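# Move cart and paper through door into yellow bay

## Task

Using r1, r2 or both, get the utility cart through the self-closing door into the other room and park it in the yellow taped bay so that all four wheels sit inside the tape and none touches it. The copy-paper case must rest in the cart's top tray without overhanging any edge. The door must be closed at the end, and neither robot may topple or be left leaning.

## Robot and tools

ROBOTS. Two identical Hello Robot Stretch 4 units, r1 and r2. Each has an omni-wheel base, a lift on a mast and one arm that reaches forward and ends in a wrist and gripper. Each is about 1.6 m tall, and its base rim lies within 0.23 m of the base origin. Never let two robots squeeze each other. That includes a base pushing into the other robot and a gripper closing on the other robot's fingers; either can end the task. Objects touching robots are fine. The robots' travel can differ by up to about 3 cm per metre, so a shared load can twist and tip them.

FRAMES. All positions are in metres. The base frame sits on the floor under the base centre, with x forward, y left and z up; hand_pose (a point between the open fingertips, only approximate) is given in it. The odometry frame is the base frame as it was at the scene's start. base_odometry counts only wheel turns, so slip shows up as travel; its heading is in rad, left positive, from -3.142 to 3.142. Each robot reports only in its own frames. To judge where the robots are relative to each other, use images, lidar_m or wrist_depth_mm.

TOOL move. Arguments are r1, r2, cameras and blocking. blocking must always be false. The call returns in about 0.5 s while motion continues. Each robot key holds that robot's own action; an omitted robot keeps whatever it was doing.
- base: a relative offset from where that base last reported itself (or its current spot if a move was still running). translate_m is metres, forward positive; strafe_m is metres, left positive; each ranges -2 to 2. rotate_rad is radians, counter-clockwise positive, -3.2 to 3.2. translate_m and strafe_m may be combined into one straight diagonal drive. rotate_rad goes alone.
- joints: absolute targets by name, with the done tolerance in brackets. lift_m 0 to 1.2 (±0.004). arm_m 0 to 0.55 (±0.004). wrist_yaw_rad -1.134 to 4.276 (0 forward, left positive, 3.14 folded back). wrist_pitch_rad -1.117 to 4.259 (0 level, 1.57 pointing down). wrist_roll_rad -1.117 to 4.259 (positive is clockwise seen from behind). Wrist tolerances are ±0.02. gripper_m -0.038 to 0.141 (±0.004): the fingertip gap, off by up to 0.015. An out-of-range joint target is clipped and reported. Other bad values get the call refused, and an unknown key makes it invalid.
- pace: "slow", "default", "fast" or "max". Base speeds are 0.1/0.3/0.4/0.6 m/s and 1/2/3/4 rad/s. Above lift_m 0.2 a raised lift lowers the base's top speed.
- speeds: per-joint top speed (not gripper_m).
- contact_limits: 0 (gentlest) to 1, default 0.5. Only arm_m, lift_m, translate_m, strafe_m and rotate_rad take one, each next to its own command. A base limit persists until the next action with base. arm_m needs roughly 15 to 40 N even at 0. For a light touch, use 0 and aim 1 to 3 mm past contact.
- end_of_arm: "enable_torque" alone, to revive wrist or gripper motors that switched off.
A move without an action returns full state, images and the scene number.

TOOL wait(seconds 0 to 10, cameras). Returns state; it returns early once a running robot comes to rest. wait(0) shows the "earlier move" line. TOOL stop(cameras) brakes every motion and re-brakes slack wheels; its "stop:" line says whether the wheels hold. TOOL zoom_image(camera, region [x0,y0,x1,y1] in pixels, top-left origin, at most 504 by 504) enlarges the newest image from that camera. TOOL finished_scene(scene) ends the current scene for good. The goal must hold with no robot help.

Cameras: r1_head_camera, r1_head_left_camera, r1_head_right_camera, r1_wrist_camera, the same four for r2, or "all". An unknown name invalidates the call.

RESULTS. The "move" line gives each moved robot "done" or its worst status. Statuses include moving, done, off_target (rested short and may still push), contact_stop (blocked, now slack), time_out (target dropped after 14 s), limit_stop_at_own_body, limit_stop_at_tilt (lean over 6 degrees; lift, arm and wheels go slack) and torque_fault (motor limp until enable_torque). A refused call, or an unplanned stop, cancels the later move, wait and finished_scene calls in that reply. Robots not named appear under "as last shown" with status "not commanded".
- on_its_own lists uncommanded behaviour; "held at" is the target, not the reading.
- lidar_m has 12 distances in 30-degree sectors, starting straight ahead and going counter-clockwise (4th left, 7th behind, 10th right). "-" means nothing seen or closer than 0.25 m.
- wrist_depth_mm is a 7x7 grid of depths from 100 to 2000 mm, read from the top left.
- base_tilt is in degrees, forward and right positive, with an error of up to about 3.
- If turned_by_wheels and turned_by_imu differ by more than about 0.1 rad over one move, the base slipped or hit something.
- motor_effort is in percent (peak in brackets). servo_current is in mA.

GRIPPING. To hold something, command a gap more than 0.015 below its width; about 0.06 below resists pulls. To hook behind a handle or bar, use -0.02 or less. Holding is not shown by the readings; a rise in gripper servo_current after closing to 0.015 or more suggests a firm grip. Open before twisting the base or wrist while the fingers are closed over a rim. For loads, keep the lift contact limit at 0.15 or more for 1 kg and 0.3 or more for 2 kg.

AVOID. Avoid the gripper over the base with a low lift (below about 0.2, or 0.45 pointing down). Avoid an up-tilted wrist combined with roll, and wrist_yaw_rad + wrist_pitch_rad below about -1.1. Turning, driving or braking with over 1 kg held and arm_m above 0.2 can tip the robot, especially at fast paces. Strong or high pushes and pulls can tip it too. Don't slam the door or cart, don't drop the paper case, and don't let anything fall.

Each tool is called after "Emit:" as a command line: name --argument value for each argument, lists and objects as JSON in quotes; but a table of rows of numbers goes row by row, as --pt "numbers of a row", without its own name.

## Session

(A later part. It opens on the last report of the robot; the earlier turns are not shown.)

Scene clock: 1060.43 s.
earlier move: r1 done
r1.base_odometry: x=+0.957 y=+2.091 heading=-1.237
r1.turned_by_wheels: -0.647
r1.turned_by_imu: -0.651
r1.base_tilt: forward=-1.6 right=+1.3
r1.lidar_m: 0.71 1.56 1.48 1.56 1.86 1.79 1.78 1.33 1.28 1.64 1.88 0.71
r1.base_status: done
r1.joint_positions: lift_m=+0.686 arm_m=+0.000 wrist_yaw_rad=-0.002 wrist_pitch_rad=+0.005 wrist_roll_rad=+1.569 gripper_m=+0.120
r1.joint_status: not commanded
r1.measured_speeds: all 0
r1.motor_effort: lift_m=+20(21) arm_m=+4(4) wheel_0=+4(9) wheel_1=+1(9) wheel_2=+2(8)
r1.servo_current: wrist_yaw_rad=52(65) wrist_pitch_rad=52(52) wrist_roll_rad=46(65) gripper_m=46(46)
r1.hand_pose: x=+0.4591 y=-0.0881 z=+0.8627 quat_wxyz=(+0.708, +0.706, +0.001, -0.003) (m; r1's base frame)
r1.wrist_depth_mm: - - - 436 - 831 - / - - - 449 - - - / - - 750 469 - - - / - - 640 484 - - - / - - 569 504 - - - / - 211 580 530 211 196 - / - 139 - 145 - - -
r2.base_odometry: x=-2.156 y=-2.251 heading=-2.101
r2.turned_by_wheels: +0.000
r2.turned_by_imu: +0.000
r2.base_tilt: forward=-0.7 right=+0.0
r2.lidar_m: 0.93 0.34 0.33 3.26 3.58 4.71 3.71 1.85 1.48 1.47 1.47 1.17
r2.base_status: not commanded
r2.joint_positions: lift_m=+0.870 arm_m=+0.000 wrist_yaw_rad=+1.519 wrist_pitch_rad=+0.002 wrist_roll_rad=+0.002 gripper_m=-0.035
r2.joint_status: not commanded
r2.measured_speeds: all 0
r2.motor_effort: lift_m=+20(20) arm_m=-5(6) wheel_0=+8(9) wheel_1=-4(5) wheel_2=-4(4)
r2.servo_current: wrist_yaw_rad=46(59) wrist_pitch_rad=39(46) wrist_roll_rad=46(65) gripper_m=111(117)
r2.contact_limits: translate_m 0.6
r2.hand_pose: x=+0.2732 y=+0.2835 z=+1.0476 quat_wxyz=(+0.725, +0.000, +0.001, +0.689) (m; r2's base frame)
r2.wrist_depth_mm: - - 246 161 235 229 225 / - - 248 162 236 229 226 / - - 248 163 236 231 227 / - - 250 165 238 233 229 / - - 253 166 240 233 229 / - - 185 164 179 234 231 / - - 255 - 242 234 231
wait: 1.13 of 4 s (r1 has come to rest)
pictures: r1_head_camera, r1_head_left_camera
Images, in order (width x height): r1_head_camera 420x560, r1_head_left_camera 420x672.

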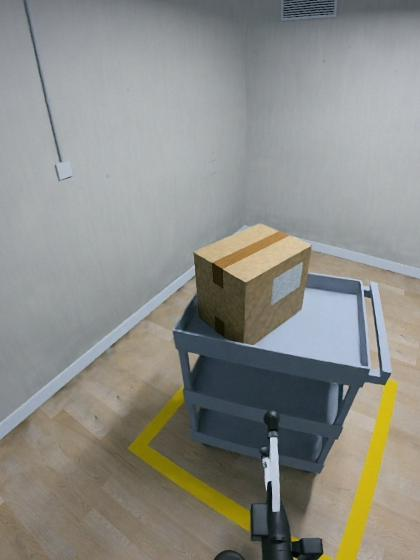

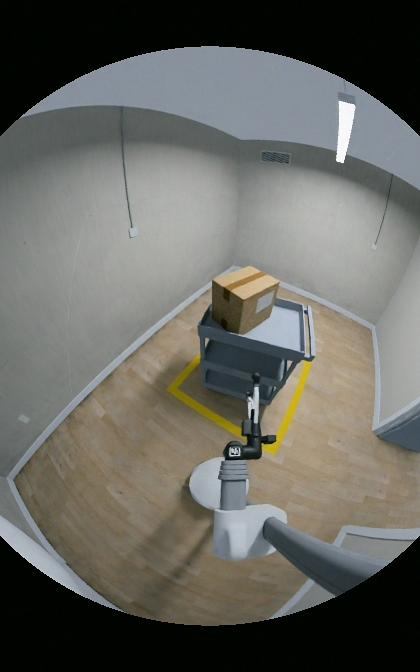

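Emit:
move --blocking false --r2 '{"joints":{"gripper_m":0.12}}'

Emit:
wait --seconds 3

Emit:
wait --seconds 3 --cameras '["r2_head_camera","r2_head_left_camera","r1_head_left_camera"]'

Scene clock: 1071.47 s.
move: r2 moving
r1: as last shown
r1.turned_by_wheels: +0.000
r1.turned_by_imu: +0.000
r1.base_tilt: forward=-1.6 right=+1.2
r1.lidar_m: 0.70 1.55 1.47 1.59 1.85 1.77 1.79 1.32 1.29 1.65 1.88 0.70
r1.motor_effort: lift_m=+20(21) arm_m=+4(4) wheel_0=+4(4) wheel_1=+1(2) wheel_2=+2(2)
r1.servo_current: wrist_yaw_rad=59(59) wrist_pitch_rad=39(52) wrist_roll_rad=65(65) gripper_m=39(46)
r1.wrist_depth_mm: - - - 433 - 831 - / - - - 449 - - - / - - 750 466 - - - / - - 647 484 - - - / - - 564 500 - - - / - 211 585 525 211 196 - / - 139 - 144 - - -
r2.base_odometry: x=-2.156 y=-2.251 heading=-2.101
r2.turned_by_wheels: +0.000
r2.turned_by_imu: +0.000
r2.base_tilt: forward=-0.7 right=+0.1
r2.lidar_m: 0.92 0.34 0.37 3.27 3.64 4.72 3.69 1.87 1.48 1.49 1.46 1.17
r2.base_status: not commanded
r2.joint_positions: lift_m=+0.870 arm_m=+0.000 wrist_yaw_rad=+1.519 wrist_pitch_rad=+0.002 wrist_roll_rad=+0.002 gripper_m=-0.010
r2.joint_status: gripper_m moving
r2.measured_speeds: all 0
r2.motor_effort: lift_m=+20(20) arm_m=-5(5) wheel_0=+8(9) wheel_1=-4(5) wheel_2=-4(5)
r2.servo_current: wrist_yaw_rad=46(59) wrist_pitch_rad=39(46) wrist_roll_rad=46(52) gripper_m=98(117)
r2.contact_limits: translate_m 0.6
r2.hand_pose: x=+0.2731 y=+0.2835 z=+1.0476 quat_wxyz=(+0.725, +0.000, +0.001, +0.689) (m; r2's base frame)
r2.wrist_depth_mm: - - 252 165 239 234 228 / - - 252 169 239 234 229 / - - 254 167 241 235 230 / - - 255 170 242 236 230 / - - 256 170 244 236 232 / - - 190 171 184 237 234 / - - 258 - 245 236 235
pictures: none

Scene clock: 1073.23 s.
earlier move: r2 done
r1.base_odometry: x=+0.957 y=+2.091 heading=-1.237
r1.turned_by_wheels: +0.000
r1.turned_by_imu: +0.000
r1.base_tilt: forward=-1.6 right=+1.3
r1.lidar_m: 0.71 1.52 1.50 1.56 1.84 1.77 1.80 1.32 1.28 1.64 1.88 0.71
r1.base_status: not commanded
r1.joint_positions: lift_m=+0.686 arm_m=+0.000 wrist_yaw_rad=-0.002 wrist_pitch_rad=+0.005 wrist_roll_rad=+1.569 gripper_m=+0.120
r1.joint_status: not commanded
r1.measured_speeds: all 0
r1.motor_effort: lift_m=+20(21) arm_m=+4(4) wheel_0=+3(4) wheel_1=+1(2) wheel_2=+2(2)
r1.servo_current: wrist_yaw_rad=46(72) wrist_pitch_rad=39(52) wrist_roll_rad=59(65) gripper_m=39(46)
r1.hand_pose: x=+0.4591 y=-0.0881 z=+0.8627 quat_wxyz=(+0.708, +0.706, +0.001, -0.003) (m; r1's base frame)
r1.wrist_depth_mm: - - - 433 - 820 - / - - - 449 - - - / - - 759 466 - - - / - - 647 484 - - - / - - 574 508 - - - / - 211 580 530 211 196 - / - 139 - 145 - - -
r2.base_odometry: x=-2.156 y=-2.251 heading=-2.102
r2.turned_by_wheels: +0.000
r2.turned_by_imu: +0.000
r2.base_tilt: forward=-0.7 right=+0.1
r2.lidar_m: 1.14 0.81 0.68 3.26 3.57 4.72 3.74 1.88 1.50 1.47 1.45 1.18
r2.base_status: not commanded
r2.joint_positions: lift_m=+0.870 arm_m=+0.000 wrist_yaw_rad=+1.519 wrist_pitch_rad=+0.002 wrist_roll_rad=+0.002 gripper_m=+0.120
r2.joint_status: all done
r2.measured_speeds: all 0
r2.motor_effort: lift_m=+20(20) arm_m=-5(6) wheel_0=+4(9) wheel_1=-4(5) wheel_2=-4(5)
r2.servo_current: wrist_yaw_rad=39(59) wrist_pitch_rad=39(46) wrist_roll_rad=46(59) gripper_m=59(117)
r2.contact_limits: translate_m 0.6
r2.hand_pose: x=+0.2731 y=+0.2835 z=+1.0476 quat_wxyz=(+0.725, +0.000, +0.001, +0.689) (m; r2's base frame)
r2.wrist_depth_mm: - - - - - - - / - - - - 530 - - / - - - - 530 - - / - - - - 535 - - / - - - - 539 - - / - - 200 - 187 - - / - - - - - - -
wait: 1.77 of 3 s (r2 has come to rest)
pictures: none

Scene clock: 1076.23 s.
r1.base_odometry: x=+0.957 y=+2.091 heading=-1.237
r1.turned_by_wheels: +0.000
r1.turned_by_imu: +0.000
r1.base_tilt: forward=-1.6 right=+1.2
r1.lidar_m: 0.71 1.56 1.50 1.55 1.83 1.75 1.76 1.34 1.27 1.53 1.90 0.69
r1.base_status: not commanded
r1.joint_positions: lift_m=+0.686 arm_m=+0.000 wrist_yaw_rad=-0.002 wrist_pitch_rad=+0.005 wrist_roll_rad=+1.569 gripper_m=+0.120
r1.joint_status: not commanded
r1.measured_speeds: all 0
r1.motor_effort: lift_m=+20(21) arm_m=+4(4) wheel_0=+3(4) wheel_1=+1(2) wheel_2=+2(2)
r1.servo_current: wrist_yaw_rad=59(72) wrist_pitch_rad=46(52) wrist_roll_rad=52(65) gripper_m=46(46)
r1.hand_pose: x=+0.4591 y=-0.0881 z=+0.8627 quat_wxyz=(+0.708, +0.706, +0.001, -0.003) (m; r1's base frame)
r1.wrist_depth_mm: - - - 433 - 820 - / - - - 452 - - - / - - 750 466 - - - / - - 654 484 - - - / - - 569 504 - - - / - 210 580 530 211 197 - / - 139 - 145 - - -
r2.base_odometry: x=-2.156 y=-2.251 heading=-2.102
r2.turned_by_wheels: +0.000
r2.turned_by_imu: +0.000
r2.base_tilt: forward=-0.7 right=+0.0
r2.lidar_m: 1.14 1.24 1.58 3.27 3.57 4.71 3.68 1.87 1.48 1.48 1.45 1.16
r2.base_status: not commanded
r2.joint_positions: lift_m=+0.870 arm_m=+0.000 wrist_yaw_rad=+1.519 wrist_pitch_rad=+0.002 wrist_roll_rad=+0.002 gripper_m=+0.120
r2.joint_status: all done
r2.measured_speeds: all 0
r2.motor_effort: lift_m=+20(20) arm_m=-5(6) wheel_0=+4(9) wheel_1=-4(5) wheel_2=-4(5)
r2.servo_current: wrist_yaw_rad=46(59) wrist_pitch_rad=39(46) wrist_roll_rad=46(59) gripper_m=46(117)
r2.contact_limits: translate_m 0.6
r2.hand_pose: x=+0.2731 y=+0.2835 z=+1.0476 quat_wxyz=(+0.725, +0.000, +0.001, +0.689) (m; r2's base frame)
r2.wrist_depth_mm: - - - - - - - / - - - - - - - / - - - - - - - / - - - - - - - / - - - - - - - / - - 201 - 199 - - / - - - - - - -
wait: 3.00 s; at rest by 0.27 s
pictures: r1_head_left_camera, r2_head_camera, r2_head_left_camera
Images, in order (width x height): r1_head_left_camera 420x672, r2_head_camera 420x560, r2_head_left_camera 420x672.

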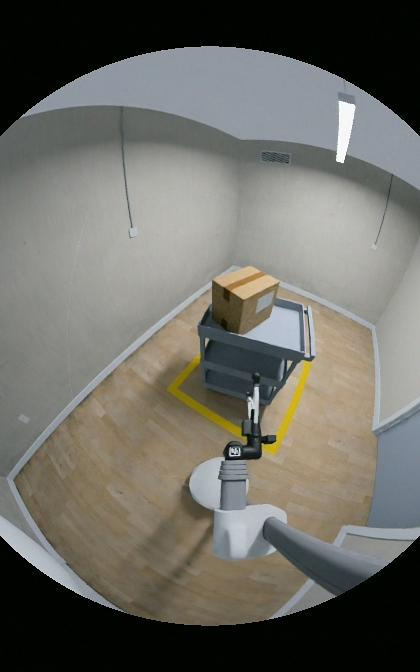

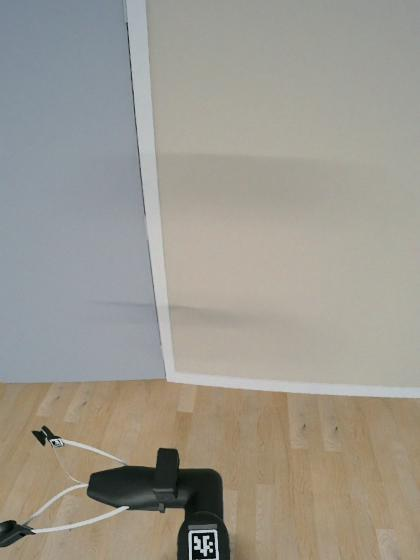

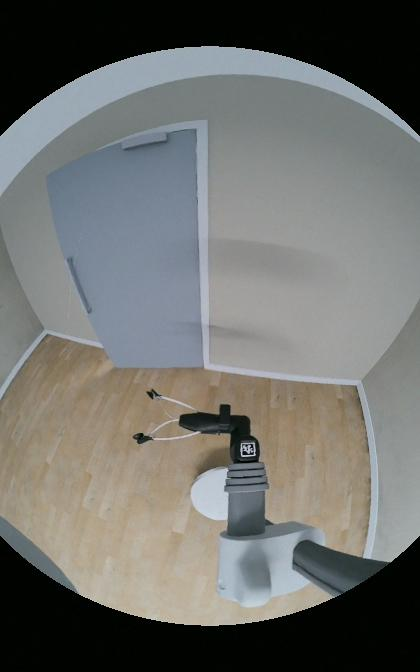

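Emit:
wait --seconds 8 --cameras '["r2_head_left_camera"]'

Emit:
wait --seconds 5 --cameras '["r2_head_left_camera"]'

Scene clock: 1089.57 s.
r1.base_odometry: x=+0.957 y=+2.091 heading=-1.237
r1.turned_by_wheels: +0.000
r1.turned_by_imu: -0.001
r1.base_tilt: forward=-1.6 right=+1.3
r1.lidar_m: 0.69 1.54 1.49 1.57 1.84 1.77 1.77 1.31 1.28 1.44 1.90 0.71
r1.base_status: not commanded
r1.joint_positions: lift_m=+0.686 arm_m=+0.000 wrist_yaw_rad=-0.002 wrist_pitch_rad=+0.005 wrist_roll_rad=+1.569 gripper_m=+0.120
r1.joint_status: not commanded
r1.measured_speeds: all 0
r1.motor_effort: lift_m=+20(21) arm_m=+4(4) wheel_0=+3(4) wheel_1=+1(2) wheel_2=+2(2)
r1.servo_current: wrist_yaw_rad=46(72) wrist_pitch_rad=46(52) wrist_roll_rad=65(65) gripper_m=52(46)
r1.hand_pose: x=+0.4591 y=-0.0881 z=+0.8627 quat_wxyz=(+0.708, +0.706, +0.001, -0.003) (m; r1's base frame)
r1.wrist_depth_mm: - - - 433 - 842 - / - - - 449 - - - / - - 750 466 - - - / - - 647 484 - - - / - - 574 504 - - - / - 211 585 525 211 197 - / - 139 - 145 - - -
r2.base_odometry: x=-2.156 y=-2.251 heading=-2.102
r2.turned_by_wheels: +0.000
r2.turned_by_imu: +0.002
r2.base_tilt: forward=-0.7 right=+0.0
r2.lidar_m: 1.15 1.30 2.00 3.27 3.60 4.71 3.74 1.83 1.49 1.49 1.48 1.17
r2.base_status: not commanded
r2.joint_positions: lift_m=+0.870 arm_m=+0.000 wrist_yaw_rad=+1.519 wrist_pitch_rad=+0.002 wrist_roll_rad=+0.002 gripper_m=+0.120
r2.joint_status: all done
r2.measured_speeds: all 0
r2.motor_effort: lift_m=+20(20) arm_m=-5(6) wheel_0=+4(9) wheel_1=-4(5) wheel_2=-4(5)
r2.servo_current: wrist_yaw_rad=46(59) wrist_pitch_rad=46(46) wrist_roll_rad=46(59) gripper_m=52(117)
r2.contact_limits: translate_m 0.6
r2.hand_pose: x=+0.2731 y=+0.2835 z=+1.0476 quat_wxyz=(+0.725, +0.000, +0.001, +0.689) (m; r2's base frame)
r2.wrist_depth_mm: - - - - - - - / - - - - - - - / - - - - - - - / - - - - - - - / - - - - - - - / - - 201 - 200 - - / - - - - - - -
wait: 8.00 s; at rest from the start
pictures: r2_head_left_camera
Images, in order (width x height): r2_head_left_camera 420x672.

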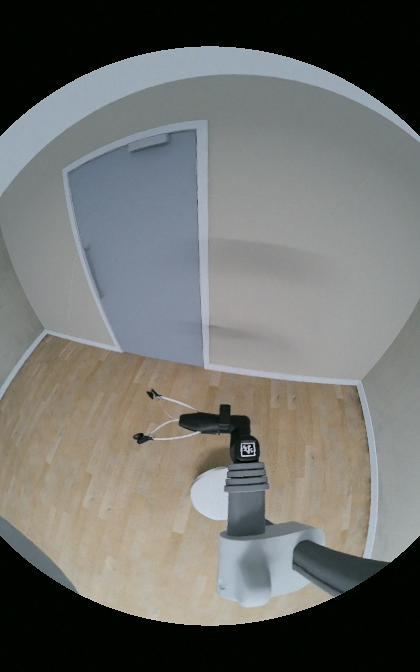

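Scene clock: 1094.57 s.
r1.base_odometry: x=+0.957 y=+2.091 heading=-1.237
r1.turned_by_wheels: +0.000
r1.turned_by_imu: +0.000
r1.base_tilt: forward=-1.6 right=+1.3
r1.lidar_m: 0.72 1.55 1.47 1.57 1.84 1.77 1.76 1.31 1.28 1.42 1.89 0.71
r1.base_status: not commanded
r1.joint_positions: lift_m=+0.686 arm_m=+0.000 wrist_yaw_rad=-0.002 wrist_pitch_rad=+0.005 wrist_roll_rad=+1.569 gripper_m=+0.120
r1.joint_status: not commanded
r1.measured_speeds: all 0
r1.motor_effort: lift_m=+20(21) arm_m=+4(4) wheel_0=+4(4) wheel_1=+1(2) wheel_2=+2(2)
r1.servo_current: wrist_yaw_rad=46(72) wrist_pitch_rad=46(52) wrist_roll_rad=46(65) gripper_m=52(46)
r1.hand_pose: x=+0.4591 y=-0.0881 z=+0.8627 quat_wxyz=(+0.708, +0.706, +0.001, -0.003) (m; r1's base frame)
r1.wrist_depth_mm: - - - 430 - 831 - / - - - 449 - - - / - - 759 469 - - - / - - 654 488 - - - / - - 569 512 - - - / - 211 580 530 211 196 - / - 139 - 144 - - -
r2.base_odometry: x=-2.156 y=-2.251 heading=-2.102
r2.turned_by_wheels: +0.000
r2.turned_by_imu: +0.001
r2.base_tilt: forward=-0.7 right=+0.1
r2.lidar_m: 1.14 1.29 2.03 3.26 3.61 4.70 3.68 1.86 1.49 1.47 1.46 1.15
r2.base_status: not commanded
r2.joint_positions: lift_m=+0.870 arm_m=+0.000 wrist_yaw_rad=+1.519 wrist_pitch_rad=+0.002 wrist_roll_rad=+0.002 gripper_m=+0.120
r2.joint_status: all done
r2.measured_speeds: all 0
r2.motor_effort: lift_m=+20(20) arm_m=-5(6) wheel_0=+4(9) wheel_1=-4(5) wheel_2=-4(5)
r2.servo_current: wrist_yaw_rad=46(59) wrist_pitch_rad=46(46) wrist_roll_rad=46(59) gripper_m=46(117)
r2.contact_limits: translate_m 0.6
r2.hand_pose: x=+0.2731 y=+0.2835 z=+1.0476 quat_wxyz=(+0.725, +0.000, +0.001, +0.689) (m; r2's base frame)
r2.wrist_depth_mm: - - - - - - - / - - - - - - - / - - - - - - - / - - - - - - - / - - - - - - - / - - 201 - 199 - - / - - - - - - -
wait: 5.00 s; at rest by 0.27 s
pictures: r2_head_left_camera
Images, in order (width x height): r2_head_left_camera 420x672.

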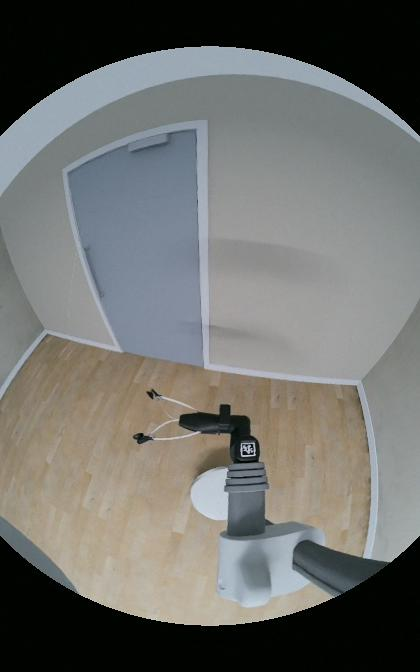

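Emit:
finished_scene --scene 1

The scene is finished: the task was done.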